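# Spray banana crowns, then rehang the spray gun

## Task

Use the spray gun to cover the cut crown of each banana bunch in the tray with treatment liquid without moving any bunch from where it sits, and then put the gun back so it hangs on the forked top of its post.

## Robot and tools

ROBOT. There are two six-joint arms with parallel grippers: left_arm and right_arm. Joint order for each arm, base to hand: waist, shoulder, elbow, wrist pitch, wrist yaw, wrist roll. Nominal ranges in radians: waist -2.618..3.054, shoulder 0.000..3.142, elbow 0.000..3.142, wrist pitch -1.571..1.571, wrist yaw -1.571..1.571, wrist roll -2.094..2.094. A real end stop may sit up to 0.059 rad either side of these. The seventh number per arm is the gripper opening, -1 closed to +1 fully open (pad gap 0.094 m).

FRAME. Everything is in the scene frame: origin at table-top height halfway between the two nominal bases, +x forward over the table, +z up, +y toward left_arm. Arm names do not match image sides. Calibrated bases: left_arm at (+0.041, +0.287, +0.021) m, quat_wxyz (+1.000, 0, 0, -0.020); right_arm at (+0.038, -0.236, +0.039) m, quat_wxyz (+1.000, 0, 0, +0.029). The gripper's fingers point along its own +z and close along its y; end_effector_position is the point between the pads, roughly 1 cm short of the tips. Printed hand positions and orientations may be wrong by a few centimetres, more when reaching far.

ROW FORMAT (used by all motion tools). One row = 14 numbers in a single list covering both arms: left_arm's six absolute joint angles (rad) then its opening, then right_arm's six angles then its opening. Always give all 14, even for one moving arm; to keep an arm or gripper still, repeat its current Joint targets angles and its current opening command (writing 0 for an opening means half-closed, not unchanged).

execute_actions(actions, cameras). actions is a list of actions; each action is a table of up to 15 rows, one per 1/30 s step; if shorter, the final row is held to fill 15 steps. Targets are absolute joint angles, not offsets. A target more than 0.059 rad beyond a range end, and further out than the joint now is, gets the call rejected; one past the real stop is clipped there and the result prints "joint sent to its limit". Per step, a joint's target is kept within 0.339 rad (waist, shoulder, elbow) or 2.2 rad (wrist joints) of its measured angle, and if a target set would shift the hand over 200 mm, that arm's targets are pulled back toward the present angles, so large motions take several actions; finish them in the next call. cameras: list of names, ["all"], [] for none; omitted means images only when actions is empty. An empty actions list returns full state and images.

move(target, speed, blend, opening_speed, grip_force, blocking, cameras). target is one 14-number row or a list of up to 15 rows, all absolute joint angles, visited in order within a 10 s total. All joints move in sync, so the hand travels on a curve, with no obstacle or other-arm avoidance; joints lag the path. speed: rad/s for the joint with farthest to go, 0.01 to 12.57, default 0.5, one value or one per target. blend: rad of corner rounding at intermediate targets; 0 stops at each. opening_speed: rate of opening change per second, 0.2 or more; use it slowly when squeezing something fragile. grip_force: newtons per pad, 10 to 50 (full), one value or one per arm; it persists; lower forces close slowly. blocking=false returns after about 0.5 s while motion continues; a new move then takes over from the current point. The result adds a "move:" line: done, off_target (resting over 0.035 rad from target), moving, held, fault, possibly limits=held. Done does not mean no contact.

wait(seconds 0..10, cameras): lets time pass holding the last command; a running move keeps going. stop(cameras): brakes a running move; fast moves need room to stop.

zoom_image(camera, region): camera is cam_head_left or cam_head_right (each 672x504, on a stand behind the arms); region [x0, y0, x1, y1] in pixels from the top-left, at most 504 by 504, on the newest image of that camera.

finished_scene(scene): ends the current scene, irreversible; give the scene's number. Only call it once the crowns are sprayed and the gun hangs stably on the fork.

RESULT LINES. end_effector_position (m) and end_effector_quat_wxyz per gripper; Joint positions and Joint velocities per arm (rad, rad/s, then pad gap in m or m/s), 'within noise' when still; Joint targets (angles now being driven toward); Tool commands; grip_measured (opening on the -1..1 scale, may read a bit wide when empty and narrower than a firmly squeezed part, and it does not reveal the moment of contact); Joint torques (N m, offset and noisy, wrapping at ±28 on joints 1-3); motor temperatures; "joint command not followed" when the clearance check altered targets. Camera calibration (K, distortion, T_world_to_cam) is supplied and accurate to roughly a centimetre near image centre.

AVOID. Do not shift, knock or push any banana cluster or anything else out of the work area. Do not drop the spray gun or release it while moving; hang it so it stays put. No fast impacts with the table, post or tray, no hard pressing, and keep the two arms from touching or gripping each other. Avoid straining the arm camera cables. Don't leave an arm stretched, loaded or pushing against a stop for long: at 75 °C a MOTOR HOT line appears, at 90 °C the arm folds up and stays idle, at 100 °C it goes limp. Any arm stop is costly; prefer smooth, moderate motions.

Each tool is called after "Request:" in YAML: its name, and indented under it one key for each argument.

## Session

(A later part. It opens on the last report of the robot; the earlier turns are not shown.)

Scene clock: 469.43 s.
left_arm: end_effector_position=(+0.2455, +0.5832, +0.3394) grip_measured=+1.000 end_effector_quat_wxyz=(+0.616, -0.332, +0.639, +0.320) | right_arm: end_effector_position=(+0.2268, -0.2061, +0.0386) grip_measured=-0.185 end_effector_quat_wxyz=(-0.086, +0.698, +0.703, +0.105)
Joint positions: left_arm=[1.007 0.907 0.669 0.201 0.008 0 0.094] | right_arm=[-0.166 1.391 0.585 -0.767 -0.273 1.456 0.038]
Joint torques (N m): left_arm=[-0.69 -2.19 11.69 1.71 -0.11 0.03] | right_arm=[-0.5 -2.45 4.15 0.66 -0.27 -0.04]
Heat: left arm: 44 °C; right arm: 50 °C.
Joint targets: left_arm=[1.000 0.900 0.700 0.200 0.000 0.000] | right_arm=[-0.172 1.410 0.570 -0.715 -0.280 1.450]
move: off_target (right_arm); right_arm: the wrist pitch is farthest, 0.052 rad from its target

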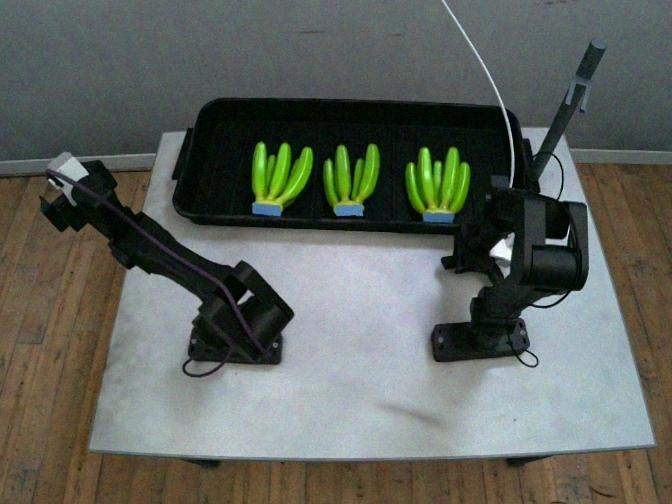

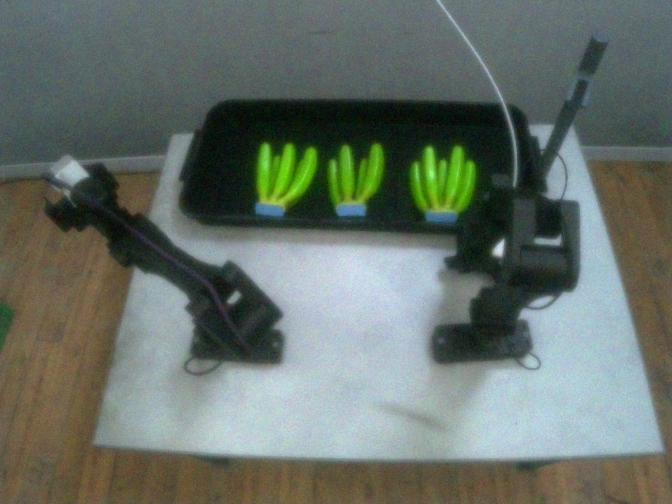

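Request:
move:
  target:
    - [1.0,0.9,0.7,0.2,0,0,1,-0.166,1.391,0.57,-0.745,-0.28,1.45,-0.1]
    - [1.0,0.9,0.7,0.2,0,0,1,-0.166,1.391,0.57,-0.745,-0.28,1.45,0.9]
  opening_speed: 0.3
  cameras: ["all"]

Request:
zoom_image:
  camera: "cam_head_left"
  region: [420, 210, 540, 330]

Request:
move:
  target:
    - [1.0,0.9,0.7,0.2,0,0,1,-0.14,1.25,0.75,-0.95,-0.28,1.45,1]
    - [1.0,0.9,0.7,0.2,0,0,1,-0.6,0.9,0.7,0.0,0,0.5,1]
  speed: [0.3,0.6]
  blend: [0.02,0]
  cameras: ["all"]

Request:
zoom_image:
  camera: "cam_head_left"
  region: [400, 190, 560, 350]

Scene clock: 491.07 s.
left_arm: end_effector_position=(+0.2455, +0.5832, +0.3394) grip_measured=+1.000 end_effector_quat_wxyz=(+0.616, -0.332, +0.639, +0.320) | right_arm: end_effector_position=(+0.2284, -0.2034, +0.0387) grip_measured=+0.898 end_effector_quat_wxyz=(-0.088, +0.697, +0.702, +0.114)
Joint positions: left_arm=[1.007 0.907 0.669 0.201 0.008 0 0.094] | right_arm=[-0.166 1.391 0.581 -0.757 -0.289 1.457 0.089]
Joint torques (N m): left_arm=[-0.69 -2.21 11.58 1.73 -0.11 0.03] | right_arm=[-0.13 -4 4.67 0.23 -0.09 -0.07]
Motor temperatures (°C): left_arm=[27 28 36 44 26 26 26] | right_arm=[27 27 50 48 29 24 33]
Heat: left arm: 44 °C; right arm: 50 °C.
Joint targets: left_arm=[1.000 0.900 0.700 0.200 0.000 0.000] | right_arm=[-0.166 1.391 0.570 -0.745 -0.280 1.450]
move: done

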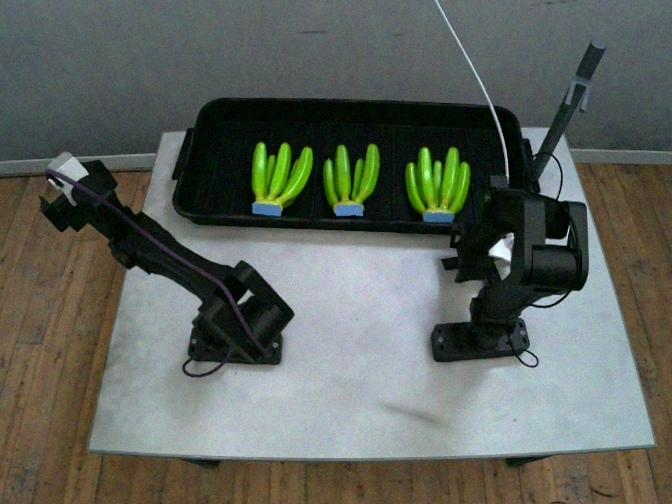

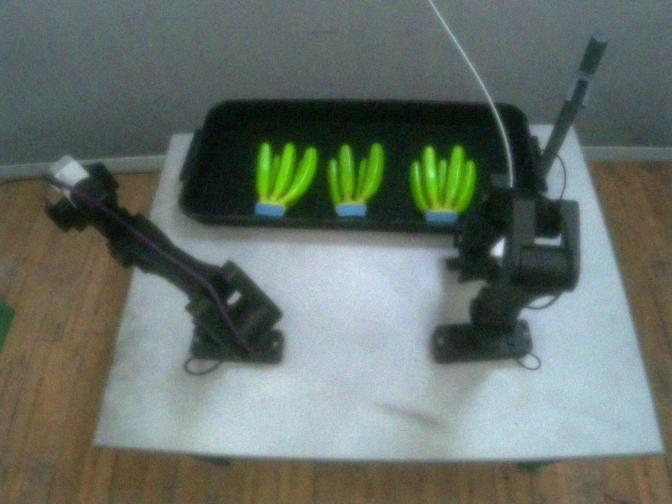

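Scaled by 4.200 from the camera's 672x504 image, which has a finer 960x720 frame.

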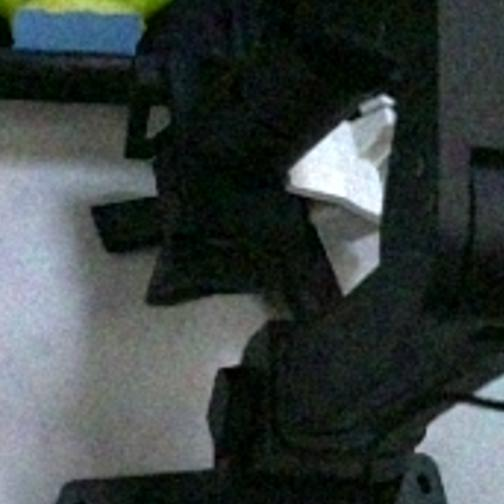

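Scene clock: 494.20 s.
left_arm: end_effector_position=(+0.2455, +0.5832, +0.3394) grip_measured=+1.000 end_effector_quat_wxyz=(+0.616, -0.332, +0.639, +0.320) | right_arm: end_effector_position=(+0.3457, -0.4149, +0.3336) grip_measured=+0.998 end_effector_quat_wxyz=(+0.638, +0.383, +0.668, -0.003)
Joint positions: left_arm=[1.007 0.907 0.669 0.201 0.008 0 0.094] | right_arm=[-0.593 0.911 0.724 0 -0.01 0.514 0.094]
Joint torques (N m): left_arm=[-0.61 -2.21 11.7 1.71 -0.08 0.04] | right_arm=[-0.5 -2.97 5.9 1.71 0.08 -0.15]
Heat: left arm: 44 °C; right arm: 50 °C.
Joint targets: left_arm=[1.000 0.900 0.700 0.200 0.000 0.000] | right_arm=[-0.600 0.900 0.700 0.000 0.000 0.500]
move: done

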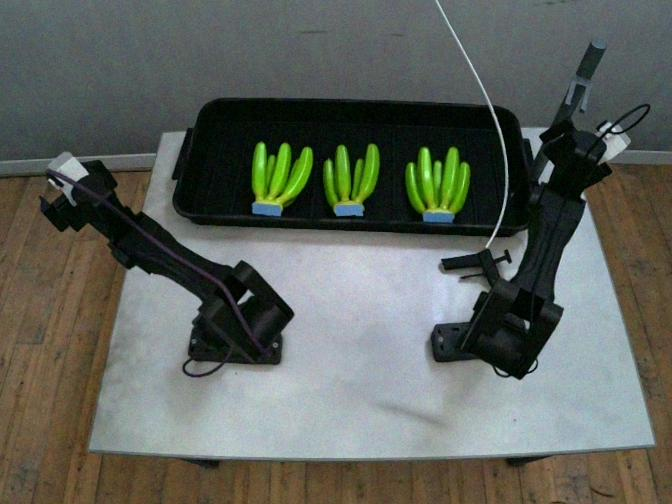

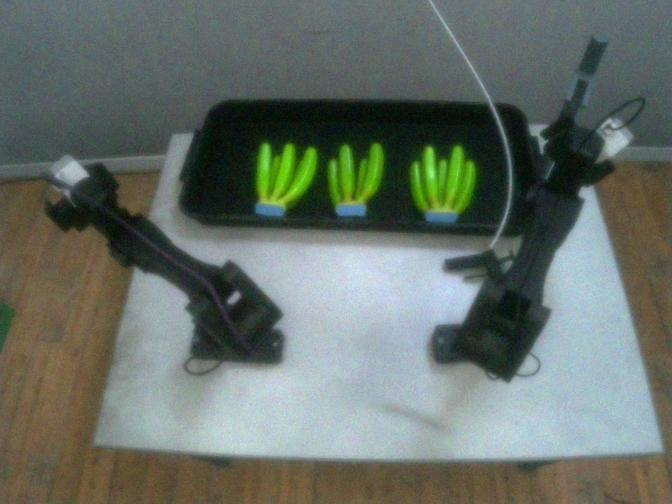

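Scaled by 3.150 from the camera's 672x504 image, which has a finer 960x720 frame.

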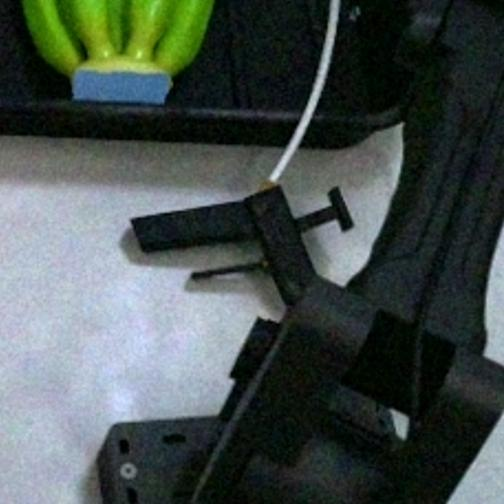

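Request:
move:
  target:
    - [1.0,0.9,0.7,0.2,0,0,1,-0.3,1.05,0.8,-0.8,0,1.2,1]
    - [1.0,0.9,0.7,0.2,0,0,1,-0.105,1.219,0.776,-1.117,0,1.365,1]
    - [1.0,0.9,0.7,0.2,0,0,1,-0.105,1.311,0.604,-0.852,0,1.365,1]
  speed: [0.6,0.5,0.3]
  blend: [0.05,0.02,0]
  cameras: ["all"]

Request:
zoom_image:
  camera: "cam_head_left"
  region: [400, 190, 560, 350]

Request:
zoom_image:
  camera: "cam_head_right"
  region: [400, 190, 560, 350]

Scene clock: 517.67 s.
left_arm: end_effector_position=(+0.2455, +0.5832, +0.3394) grip_measured=+1.000 end_effector_quat_wxyz=(+0.616, -0.332, +0.639, +0.320) | right_arm: end_effector_position=(+0.2232, -0.2432, +0.0540) grip_measured=+0.998 end_effector_quat_wxyz=(+0.010, +0.648, +0.762, +0.013)
Joint positions: left_arm=[1.007 0.907 0.669 0.201 0.008 0 0.094] | right_arm=[-0.113 1.303 0.619 -0.856 -0.008 1.355 0.094]
Joint torques (N m): left_arm=[-0.7 -2.14 11.7 1.69 -0.09 0.03] | right_arm=[0.66 -2.86 4.64 0.28 0.06 0.13]
Heat: left arm: 44 °C; right arm: 51 °C.
Joint targets: left_arm=[1.000 0.900 0.700 0.200 0.000 0.000] | right_arm=[-0.105 1.311 0.604 -0.852 0.000 1.365]
move: done

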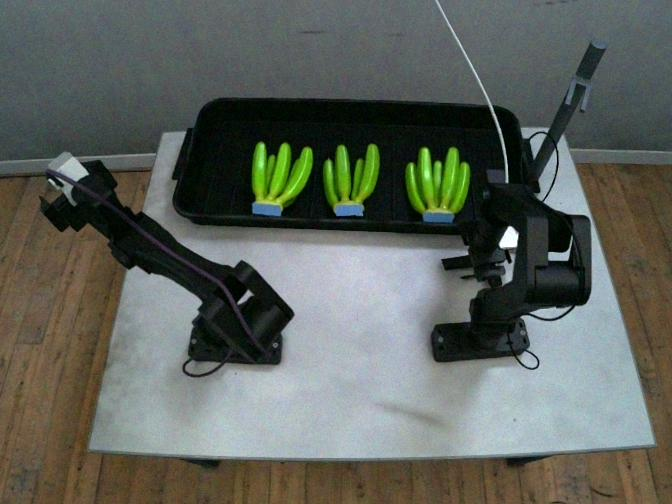

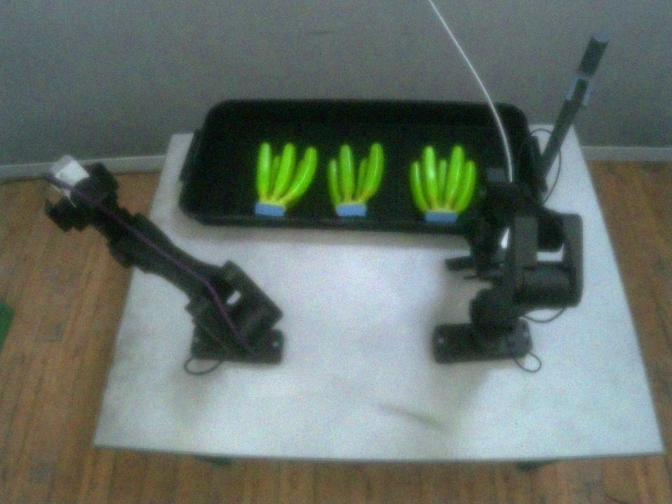

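Scaled by 3.150 from the camera's 672x504 image, which has a finer 960x720 frame.

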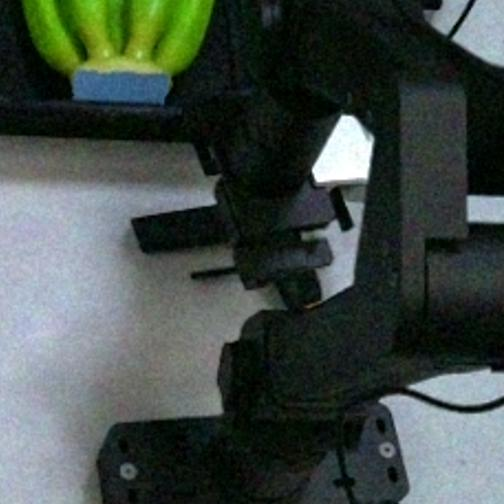

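Scaled by 3.150 from the camera's 672x504 image, which has a finer 960x720 frame.

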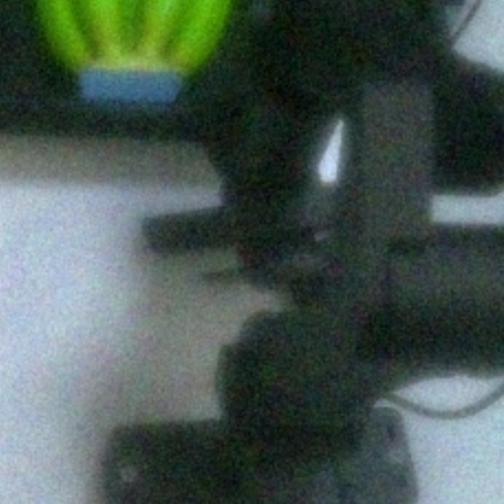

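Request:
move:
  target:
    - [1.0,0.9,0.7,0.2,0,0,1,-0.098,1.415,0.514,-0.659,0,1.365,1]
    - [1.0,0.9,0.7,0.2,0,0,1,-0.098,1.415,0.514,-0.659,0,1.365,-0.35]
  speed: 0.2
  opening_speed: 0.5
  cameras: ["all"]

Request:
zoom_image:
  camera: "cam_head_left"
  region: [400, 190, 560, 350]

Scene clock: 535.63 s.
left_arm: end_effector_position=(+0.2455, +0.5832, +0.3394) grip_measured=+1.000 end_effector_quat_wxyz=(+0.616, -0.332, +0.639, +0.320) | right_arm: end_effector_position=(+0.2253, -0.2421, +0.0182) grip_measured=+0.158 end_effector_quat_wxyz=(+0.011, +0.648, +0.762, +0.013)
Joint positions: left_arm=[1.007 0.907 0.669 0.201 0.008 0 0.094] | right_arm=[-0.106 1.405 0.529 -0.661 -0.008 1.362 0.054]
Joint torques (N m): left_arm=[-0.72 -2.22 11.79 1.72 -0.1 0.04] | right_arm=[0.87 -3.11 4.18 0.24 0.05 0.04]
Heat: left arm: 44 °C; right arm: 49 °C.
Joint targets: left_arm=[1.000 0.900 0.700 0.200 0.000 0.000] | right_arm=[-0.098 1.415 0.514 -0.659 0.000 1.365]
move: done

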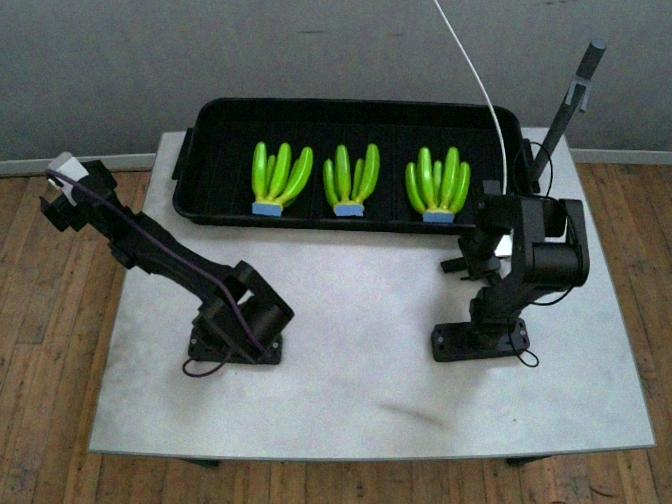

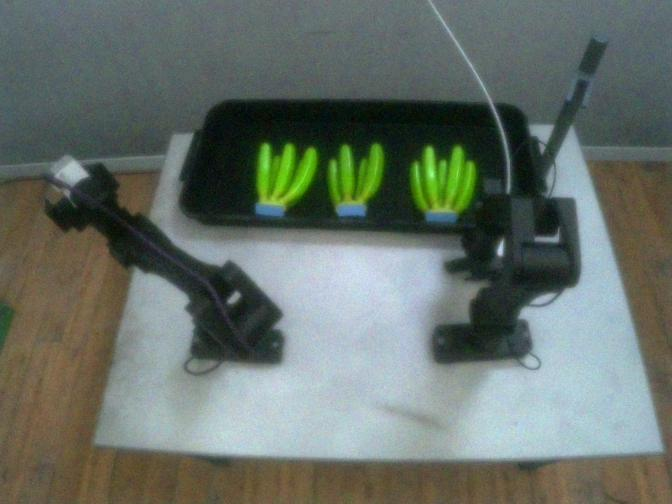

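Scaled by 3.150 from the camera's 672x504 image, which has a finer 960x720 frame.

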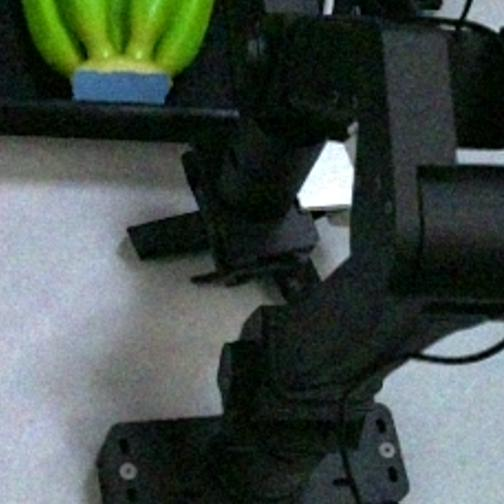

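Request:
move:
  target:
    - [1.0,0.9,0.7,0.2,0,0,1,-0.098,1.415,0.514,-0.659,0,1.365,0.9]
    - [1.0,0.9,0.7,0.2,0,0,1,-0.025,1.415,0.514,-0.659,0,1.45,0.9]
    - [1.0,0.9,0.7,0.2,0,0,1,-0.025,1.43,0.506,-0.636,0,1.45,-0.35]
  speed: 0.2
  opening_speed: 0.7
  cameras: ["all"]

Request:
zoom_image:
  camera: "cam_head_left"
  region: [400, 190, 560, 350]

Scene clock: 547.83 s.
left_arm: end_effector_position=(+0.2455, +0.5832, +0.3394) grip_measured=+1.000 end_effector_quat_wxyz=(+0.616, -0.332, +0.639, +0.320) | right_arm: end_effector_position=(+0.2206, -0.2289, +0.0143) grip_measured=+0.117 end_effector_quat_wxyz=(+0.004, +0.654, +0.757, +0.007)
Joint positions: left_arm=[1.007 0.907 0.669 0.201 0.008 0 0.094] | right_arm=[-0.033 1.417 0.52 -0.658 -0.006 1.45 0.052]
Joint torques (N m): left_arm=[-0.65 -2.17 11.73 1.72 -0.1 0.01] | right_arm=[0.69 -3.02 4.18 0.35 0.03 0]
Heat: left arm: 44 °C; right arm: 49 °C.
Joint targets: left_arm=[1.000 0.900 0.700 0.200 0.000 0.000] | right_arm=[-0.025 1.430 0.506 -0.636 0.000 1.450]
move: done

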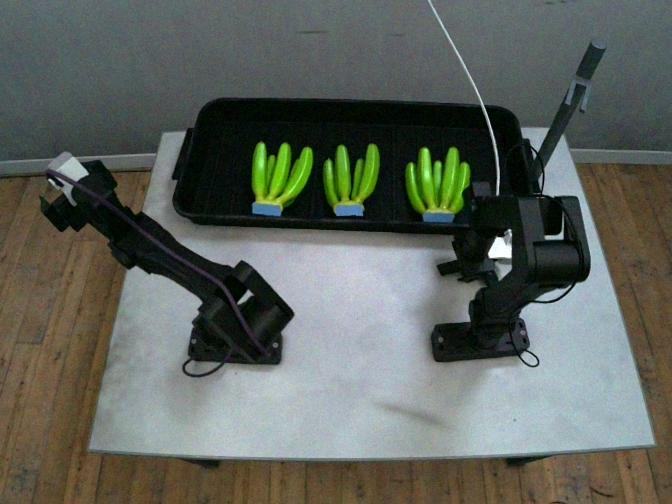

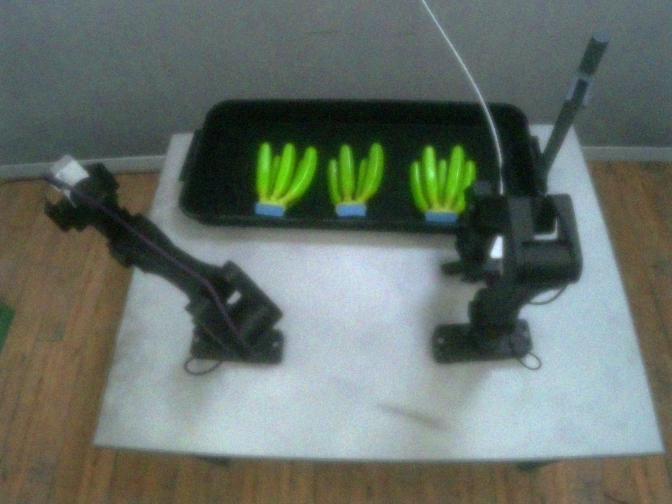

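Scaled by 3.150 from the camera's 672x504 image, which has a finer 960x720 frame.

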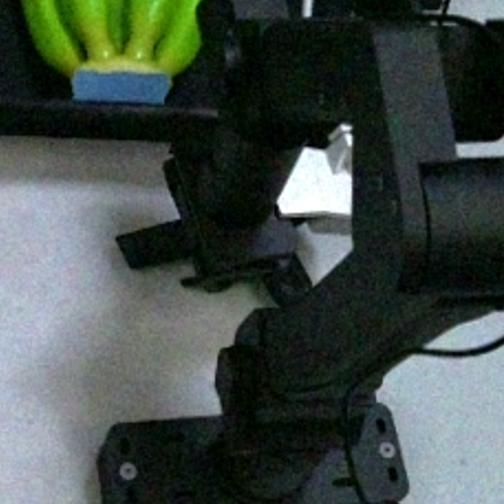

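Request:
move:
  target:
    - [1.0,0.9,0.7,0.2,0,0,1,-0.025,1.43,0.506,-0.636,0,1.45,1]
    - [1.0,0.9,0.7,0.2,0,0,1,-0.025,1.28,0.65,-0.93,0,1.45,1]
    - [1.0,0.9,0.7,0.2,0,0,1,0.07,1.28,0.65,-0.93,0,1.54,1]
  speed: 0.3
  cameras: ["all"]

Request:
zoom_image:
  camera: "cam_head_left"
  region: [400, 190, 560, 350]

Scene clock: 562.40 s.
left_arm: end_effector_position=(+0.2455, +0.5832, +0.3394) grip_measured=+1.000 end_effector_quat_wxyz=(+0.616, -0.332, +0.639, +0.320) | right_arm: end_effector_position=(+0.2122, -0.2123, +0.0584) grip_measured=+0.998 end_effector_quat_wxyz=(-0.004, +0.647, +0.762, +0.000)
Joint positions: left_arm=[1.007 0.907 0.669 0.201 0.008 0 0.094] | right_arm=[0.062 1.293 0.632 -0.916 -0.006 1.529 0.094]
Joint torques (N m): left_arm=[-0.66 -2.14 11.73 1.7 -0.08 0.02] | right_arm=[0.73 -4.68 7.24 0.01 -0.01 0.12]
Motor temperatures (°C): left_arm=[27 28 36 44 26 26 26] | right_arm=[27 27 49 43 29 24 32]
Heat: left arm: 44 °C; right arm: 49 °C.
Joint targets: left_arm=[1.000 0.900 0.700 0.200 0.000 0.000] | right_arm=[0.070 1.280 0.650 -0.930 0.000 1.540]
move: done

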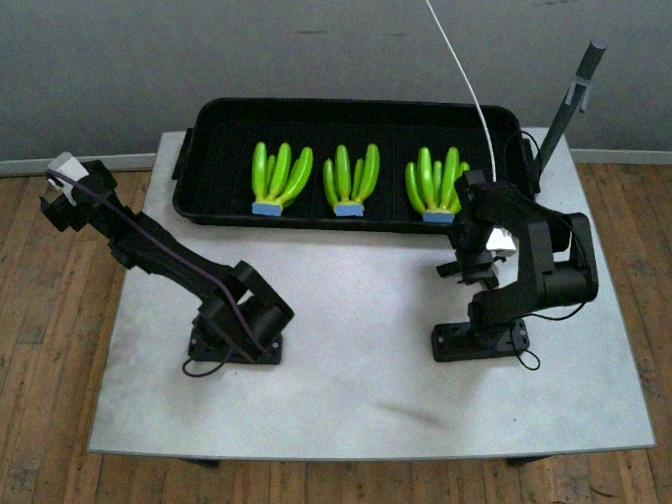

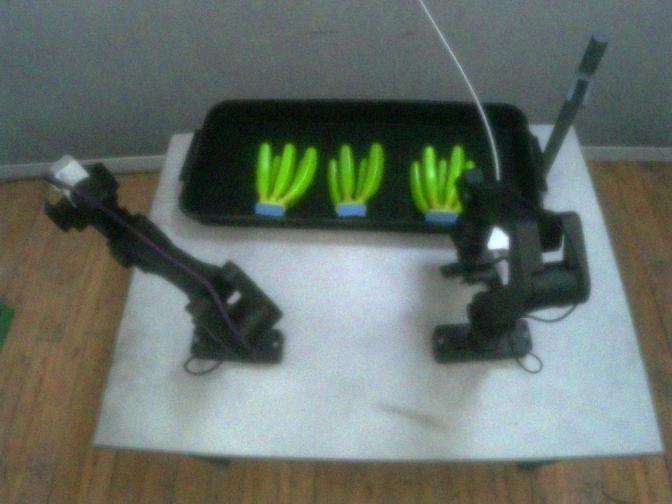

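Scaled by 3.150 from the camera's 672x504 image, which has a finer 960x720 frame.

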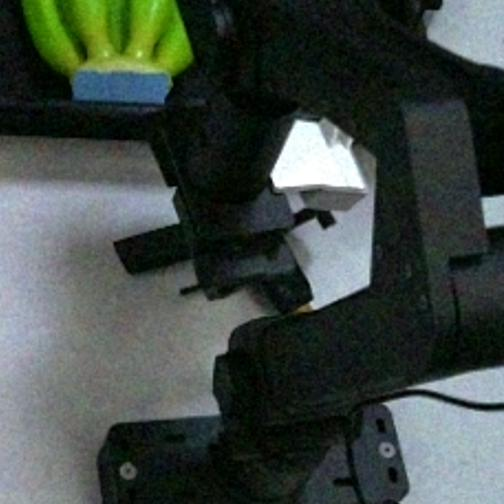

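Request:
move:
  target:
    - [1.0,0.9,0.7,0.2,0,0,1,0.06,1.383,0.469,-0.646,0,1.49,1]
    - [1.0,0.9,0.7,0.2,0,0,1,0.06,1.383,0.469,-0.646,0,1.49,-0.35]
  speed: 0.2
  opening_speed: 0.5
  cameras: ["all"]

Request:
zoom_image:
  camera: "cam_head_left"
  region: [400, 190, 560, 350]

Scene clock: 580.93 s.
left_arm: end_effector_position=(+0.2455, +0.5832, +0.3394) grip_measured=+1.000 end_effector_quat_wxyz=(+0.616, -0.332, +0.639, +0.320) | right_arm: end_effector_position=(+0.2125, -0.2131, +0.0148) grip_measured=-0.081 end_effector_quat_wxyz=(+0.009, +0.637, +0.770, +0.011)
Joint positions: left_arm=[1.007 0.907 0.669 0.201 0.008 0 0.094] | right_arm=[0.062 1.371 0.486 -0.658 -0.002 1.503 0.043]
Joint torques (N m): left_arm=[-0.7 -2.13 11.64 1.7 -0.09 0.01] | right_arm=[-0.25 -2.65 3.73 0.32 -0.02 -0.13]
Heat: left arm: 44 °C; right arm: 50 °C.
Joint targets: left_arm=[1.000 0.900 0.700 0.200 0.000 0.000] | right_arm=[0.060 1.383 0.469 -0.646 0.000 1.490]
move: done

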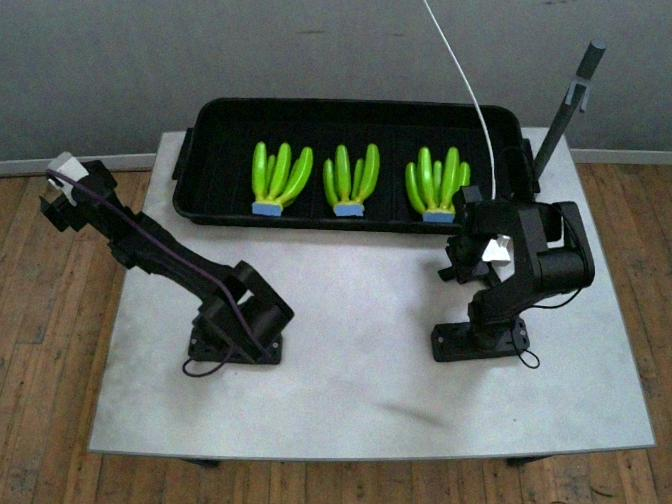

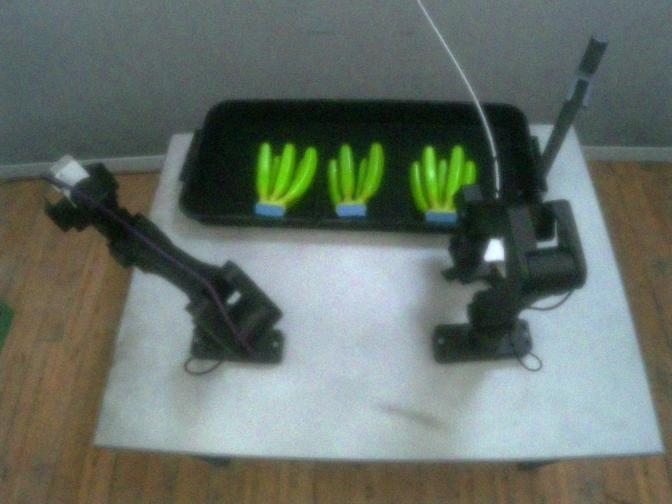

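Scaled by 3.150 from the camera's 672x504 image, which has a finer 960x720 frame.

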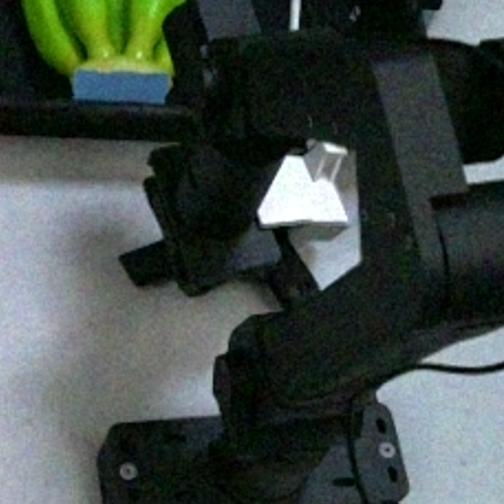

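Request:
move:
  target:
    - [1.0,0.9,0.7,0.2,0,0,1,0.052,1.2,0.75,-1.05,0.0,1.5,-0.35]
    - [1.0,0.9,0.7,0.2,0,0,1,0.0,1.0,1.0,-1.1,0.05,1.4,-0.35]
    - [1.0,0.9,0.7,0.2,0,0,1,-0.217,0.45,0.54,-0.03,0.341,0.28,-0.35]
  speed: [0.3,0.5,0.7]
  blend: [0.03,0.03,0]
  cameras: ["all"]

Request:
zoom_image:
  camera: "cam_head_left"
  region: [490, 40, 650, 200]

Request:
zoom_image:
  camera: "cam_head_right"
  region: [490, 40, 650, 200]

Scene clock: 595.63 s.
left_arm: end_effector_position=(+0.2455, +0.5832, +0.3394) grip_measured=+1.000 end_effector_quat_wxyz=(+0.616, -0.332, +0.639, +0.320) | right_arm: end_effector_position=(+0.2921, -0.3311, +0.3416) grip_measured=-0.183 end_effector_quat_wxyz=(+0.684, +0.265, +0.676, -0.069)
Joint positions: left_arm=[1.007 0.907 0.669 0.201 0.008 0 0.094] | right_arm=[-0.207 0.471 0.542 -0.127 0.326 0.291 0.038]
Joint torques (N m): left_arm=[-0.75 -2.13 11.66 1.69 -0.08 0.04] | right_arm=[-0.92 -0.92 7.24 2.56 0.14 -0.13]
Heat: left arm: 44 °C; right arm: 50 °C.
Joint targets: left_arm=[1.000 0.900 0.700 0.200 0.000 0.000] | right_arm=[-0.217 0.450 0.540 -0.030 0.341 0.280]
move: off_target (right_arm); right_arm: the wrist pitch is farthest, 0.097 rad from its target

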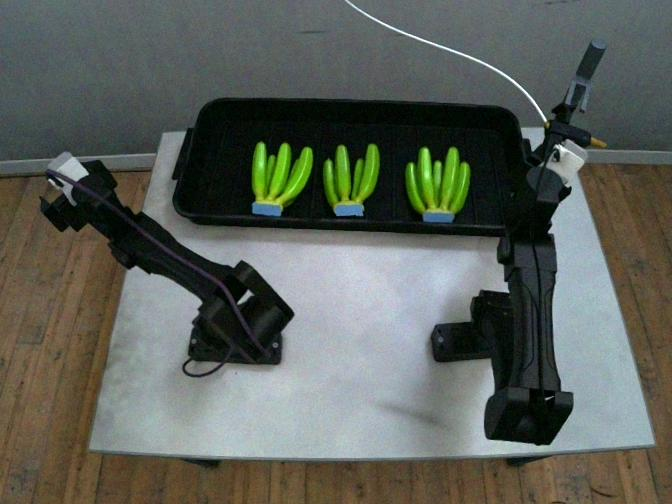

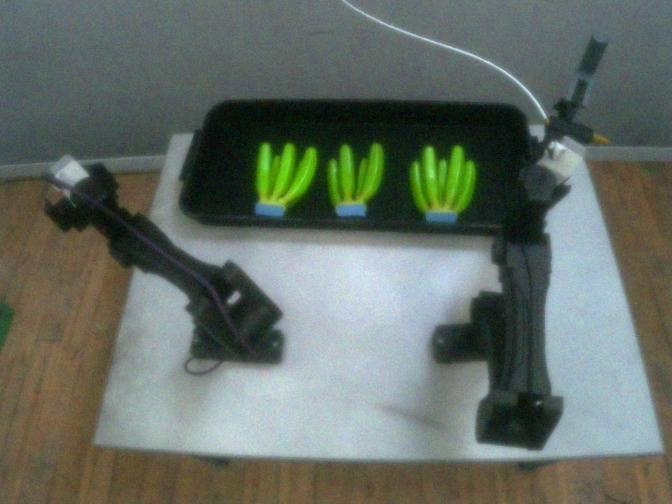

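Scaled by 3.150 from the camera's 672x504 image, which has a finer 960x720 frame.

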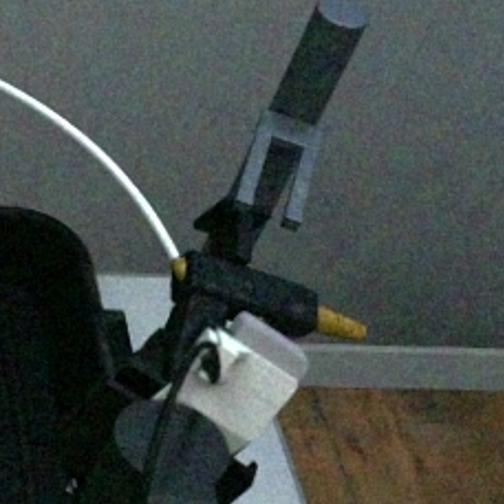

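Scaled by 3.150 from the camera's 672x504 image, which has a finer 960x720 frame.

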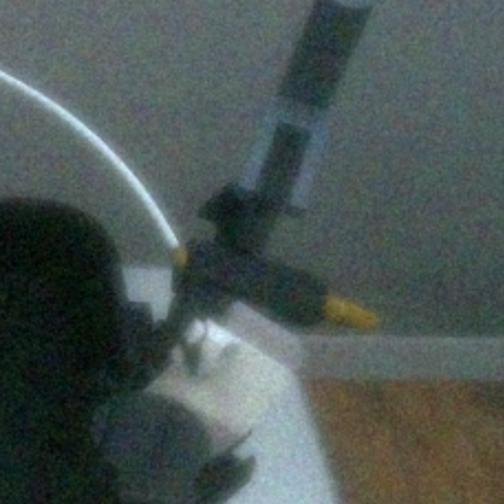

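Request:
move:
  target: [1.0,0.9,0.7,0.2,0,0,1,-0.215,0.51,0.185,0.75,0.348,0.28,-0.35]
  speed: 0.4
  cameras: ["all"]

Request:
zoom_image:
  camera: "cam_head_left"
  region: [490, 40, 650, 200]

Request:
zoom_image:
  camera: "cam_head_right"
  region: [490, 40, 650, 200]

Scene clock: 624.63 s.
left_arm: end_effector_position=(+0.2455, +0.5832, +0.3394) grip_measured=+1.000 end_effector_quat_wxyz=(+0.616, -0.332, +0.639, +0.320) | right_arm: end_effector_position=(+0.3029, -0.3335, +0.3215) grip_measured=-0.183 end_effector_quat_wxyz=(+0.782, +0.257, +0.566, -0.048)
Joint positions: left_arm=[1.007 0.907 0.669 0.201 0.008 0 0.094] | right_arm=[-0.207 0.529 0.179 0.593 0.331 0.285 0.038]
Joint torques (N m): left_arm=[-0.68 -2.18 11.69 1.69 -0.11 0.03] | right_arm=[-0.69 -1.25 8.06 3.01 0.04 -0.04]
Motor temperatures (°C): left_arm=[27 28 36 44 26 26 26] | right_arm=[27 26 52 52 29 24 32]
Heat: left arm: 44 °C; right arm: 52 °C.
Joint targets: left_arm=[1.000 0.900 0.700 0.200 0.000 0.000] | right_arm=[-0.215 0.510 0.185 0.750 0.348 0.280]
move: off_target (right_arm); right_arm: the wrist pitch is farthest, 0.157 rad from its target

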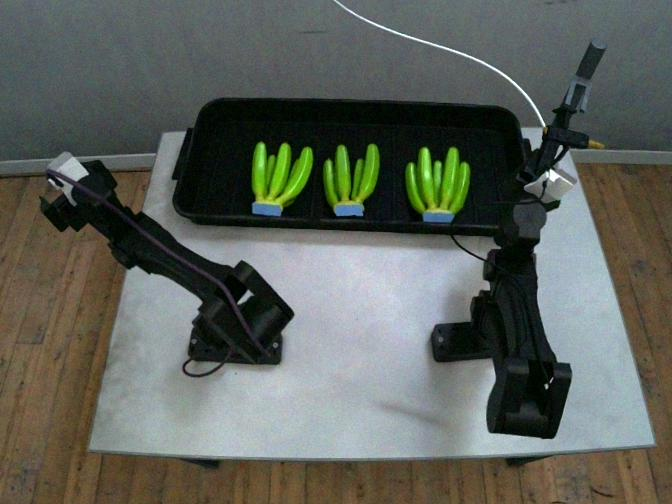

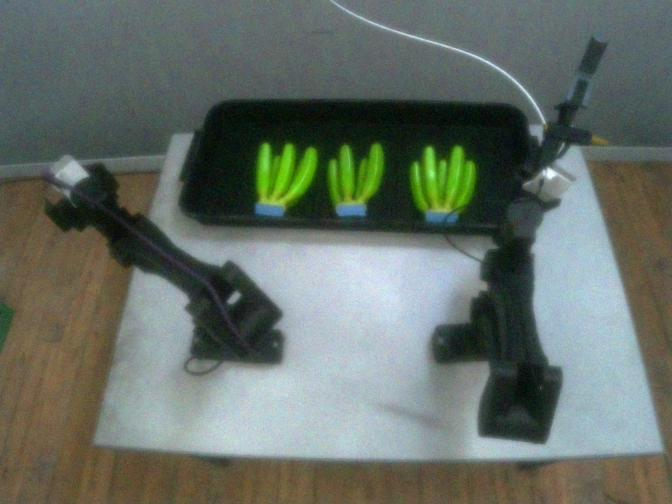

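Scaled by 3.150 from the camera's 672x504 image, which has a finer 960x720 frame.

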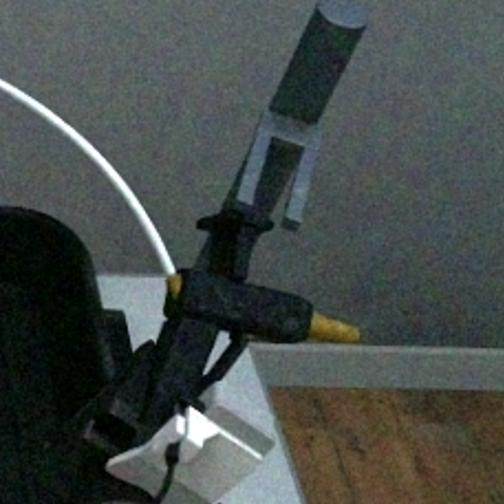

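Scaled by 3.150 from the camera's 672x504 image, which has a finer 960x720 frame.

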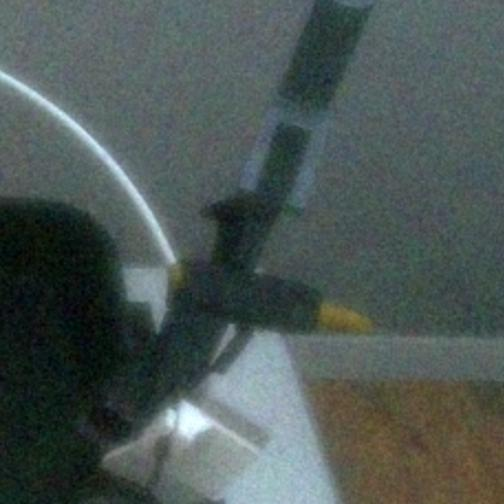

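Request:
move:
  target: [1.0,0.9,0.7,0.2,0,0,1,-0.312,0.525,0.36,0.53,0.24,0.28,-0.35]
  speed: 0.2
  cameras: ["all"]

Request:
zoom_image:
  camera: "cam_head_left"
  region: [510, 50, 630, 170]

Request:
zoom_image:
  camera: "cam_head_right"
  region: [510, 50, 630, 170]

Scene clock: 673.83 s.
left_arm: end_effector_position=(+0.2455, +0.5832, +0.3394) grip_measured=+1.000 end_effector_quat_wxyz=(+0.616, -0.332, +0.639, +0.320) | right_arm: end_effector_position=(+0.3057, -0.3494, +0.3304) grip_measured=-0.183 end_effector_quat_wxyz=(+0.756, +0.263, +0.595, -0.070)
Joint positions: left_arm=[1.007 0.907 0.669 0.201 0.008 0 0.094] | right_arm=[-0.303 0.541 0.292 0.408 0.26 0.283 0.038]
Joint torques (N m): left_arm=[-0.69 -2.22 11.58 1.71 -0.09 0.04] | right_arm=[-0.72 -0.91 13.49 2.75 -0.27 -0.03]
Motor temperatures (°C): left_arm=[27 28 36 44 26 26 26] | right_arm=[27 26 53 63 29 24 33]
Heat: left arm: 44 °C; right arm: 63 °C.
Joint targets: left_arm=[1.000 0.900 0.700 0.200 0.000 0.000] | right_arm=[-0.312 0.525 0.360 0.530 0.240 0.280]
move: off_target (right_arm); right_arm: the wrist pitch is farthest, 0.122 rad from its target

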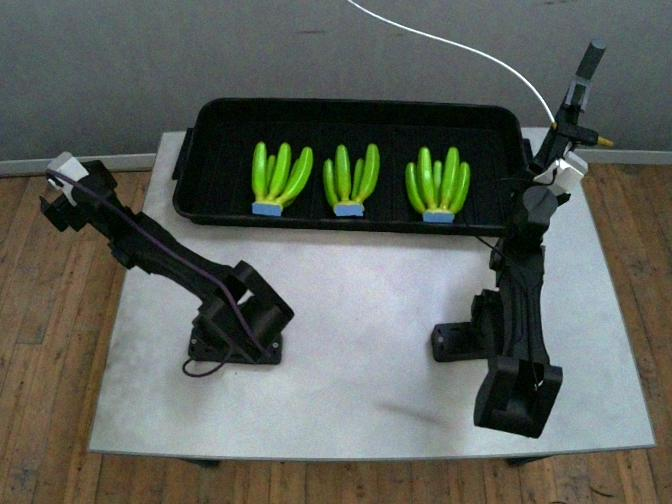

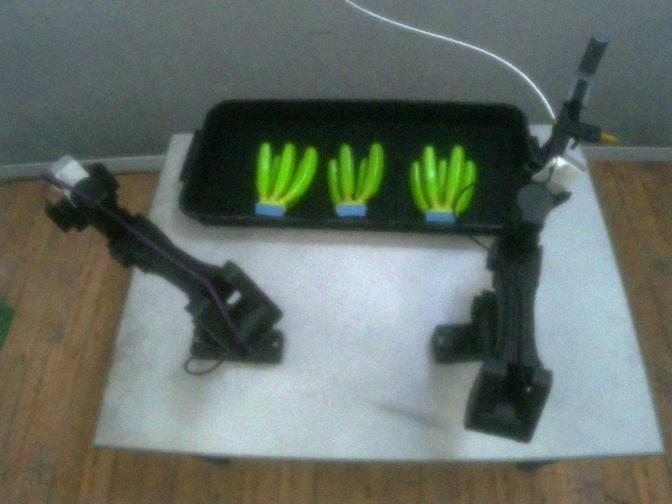

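Scaled by 4.200 from the camera's 672x504 image, which has a finer 960x720 frame.

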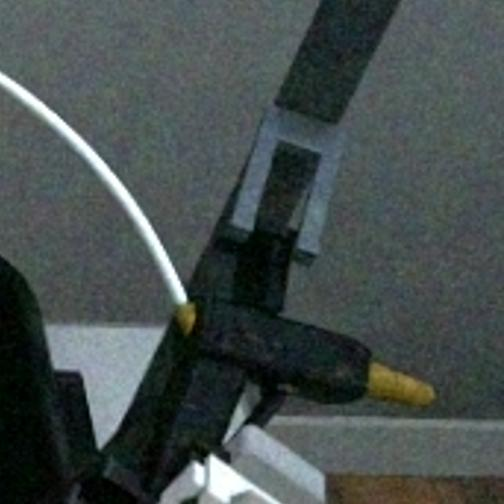

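Scaled by 4.200 from the camera's 672x504 image, which has a finer 960x720 frame.

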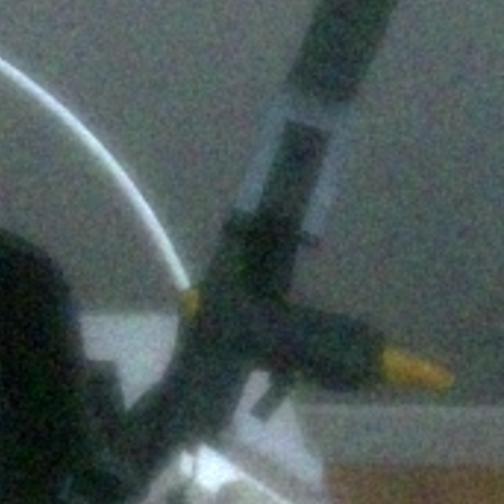

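Request:
move:
  target:
    - [1.0,0.9,0.7,0.2,0,0,1,-0.303,0.5,0.24,0.46,0.26,0.28,-0.35]
    - [1.0,0.9,0.7,0.2,0,0,1,-0.213,0.23,0.19,0.38,0.35,0.28,-0.35]
    - [1.0,0.9,0.7,0.2,0,0,1,-0.213,0.287,0.38,0.29,0.35,0.28,-0.35]
  speed: 0.2
  blend: [0.02,0.02,0]
  cameras: ["all"]

Request:
zoom_image:
  camera: "cam_head_left"
  region: [510, 50, 630, 170]

Request:
zoom_image:
  camera: "cam_head_right"
  region: [510, 50, 630, 170]

Scene clock: 688.77 s.
left_arm: end_effector_position=(+0.2455, +0.5832, +0.3394) grip_measured=+1.000 end_effector_quat_wxyz=(+0.616, -0.332, +0.639, +0.320) | right_arm: end_effector_position=(+0.2613, -0.3347, +0.3798) grip_measured=-0.183 end_effector_quat_wxyz=(+0.800, +0.267, +0.534, -0.056)
Joint positions: left_arm=[1.007 0.907 0.669 0.201 0.008 0 0.094] | right_arm=[-0.222 0.29 0.343 0.258 0.352 0.283 0.038]
Joint torques (N m): left_arm=[-0.75 -2.14 11.67 1.7 -0.09 0.06] | right_arm=[0.83 1.58 10.3 1.76 -0.13 -0.02]
Motor temperatures (°C): left_arm=[27 28 36 44 26 26 26] | right_arm=[27 26 54 63 29 24 33]
Heat: left arm: 44 °C; right arm: 63 °C.
Joint targets: left_arm=[1.000 0.900 0.700 0.200 0.000 0.000] | right_arm=[-0.213 0.287 0.380 0.290 0.350 0.280]
move: off_target (right_arm); right_arm: the elbow is farthest, 0.037 rad from its target

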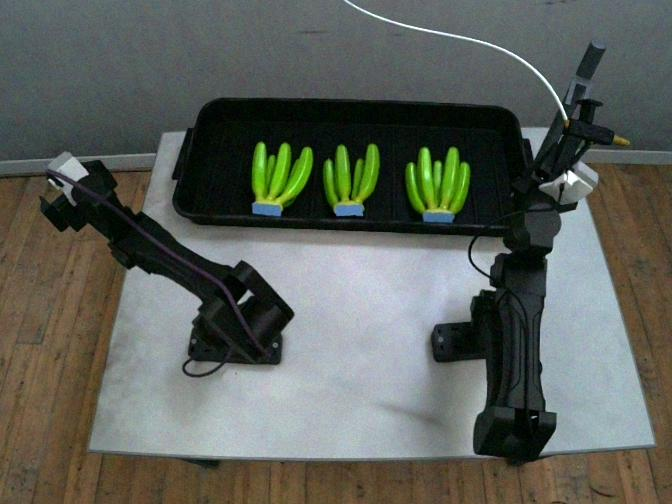

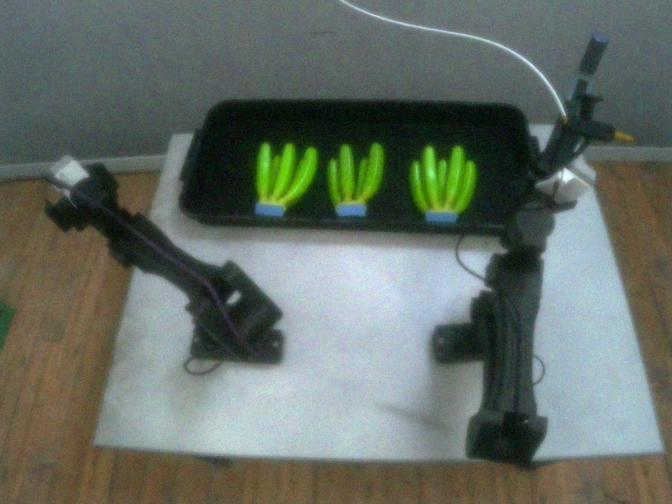

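Scaled by 4.200 from the camera's 672x504 image, which has a finer 960x720 frame.

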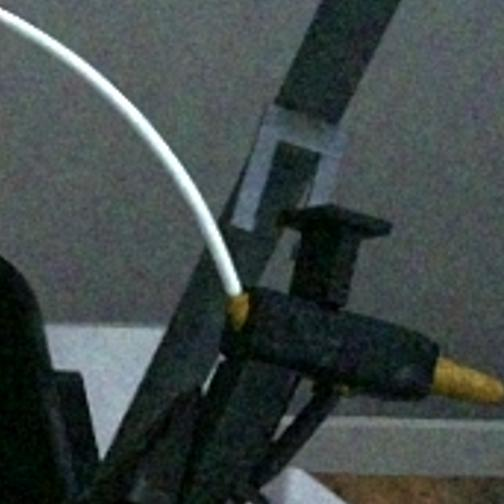

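Scaled by 4.200 from the camera's 672x504 image, which has a finer 960x720 frame.

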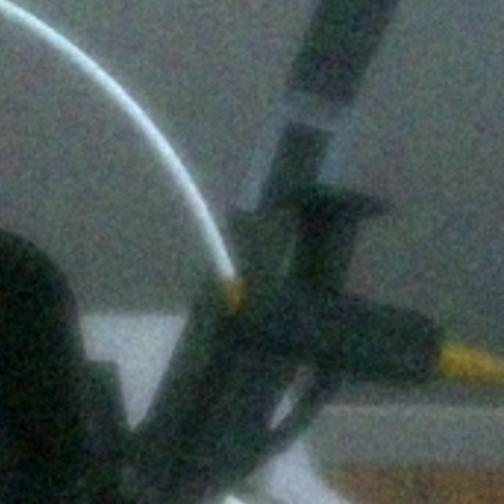

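Request:
move:
  target:
    - [1.0,0.9,0.7,0.2,0,0,1,-0.262,0.394,0.30,0.47,0.299,0.28,-0.35]
    - [1.0,0.9,0.7,0.2,0,0,1,-0.255,0.665,0.334,0.73,0.303,0.28,-0.35]
  speed: 0.15
  blend: [0.01,0]
  cameras: ["all"]

Request:
zoom_image:
  camera: "cam_head_left"
  region: [510, 50, 630, 170]

Request:
zoom_image:
  camera: "cam_head_right"
  region: [510, 50, 630, 170]

Scene clock: 716.07 s.
left_arm: end_effector_position=(+0.2455, +0.5832, +0.3394) grip_measured=+1.000 end_effector_quat_wxyz=(+0.616, -0.332, +0.639, +0.320) | right_arm: end_effector_position=(+0.3110, -0.3483, +0.3744) grip_measured=-0.185 end_effector_quat_wxyz=(+0.811, +0.265, +0.519, -0.059)
Joint positions: left_arm=[1.007 0.907 0.669 0.201 0.008 0 0.094] | right_arm=[-0.253 0.667 0.312 0.701 0.33 0.283 0.038]
Joint torques (N m): left_arm=[-0.68 -2.18 11.67 1.72 -0.1 0.01] | right_arm=[-0.23 -0.53 9.36 1.68 -0.42 -0.03]
Motor temperatures (°C): left_arm=[27 28 37 44 26 26 26] | right_arm=[27 26 52 57 29 24 33]
Heat: left arm: 44 °C; right arm: 57 °C.
Joint targets: left_arm=[1.000 0.900 0.700 0.200 0.000 0.000] | right_arm=[-0.255 0.665 0.334 0.730 0.303 0.280]
move: done

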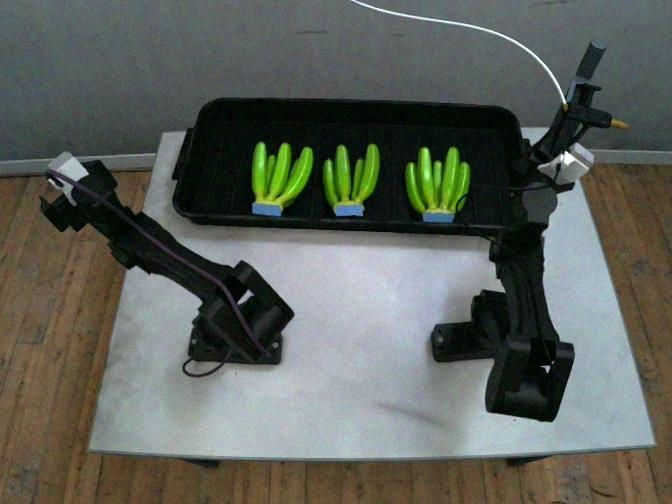

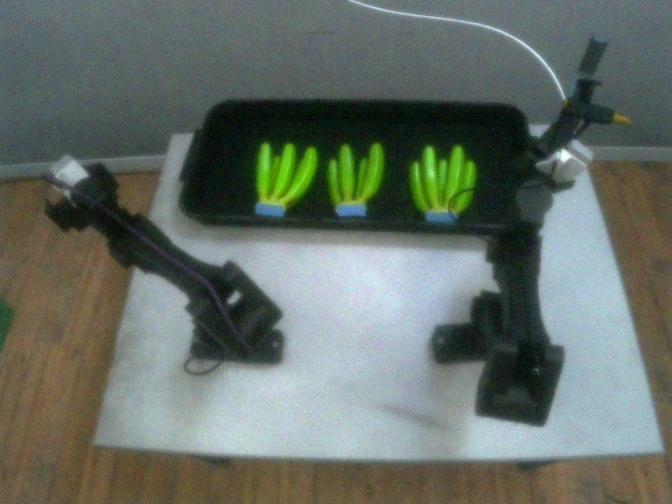

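Scaled by 4.200 from the camera's 672x504 image, which has a finer 960x720 frame.

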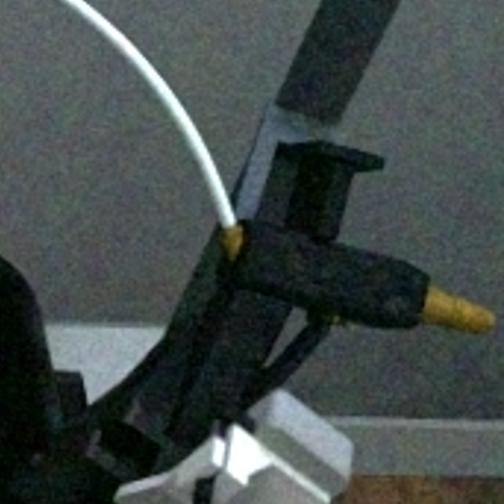

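Scaled by 4.200 from the camera's 672x504 image, which has a finer 960x720 frame.

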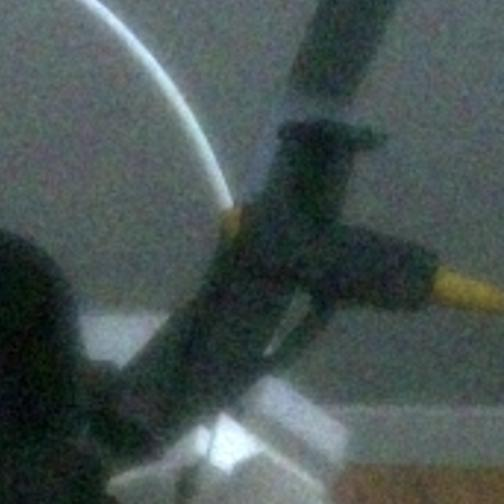

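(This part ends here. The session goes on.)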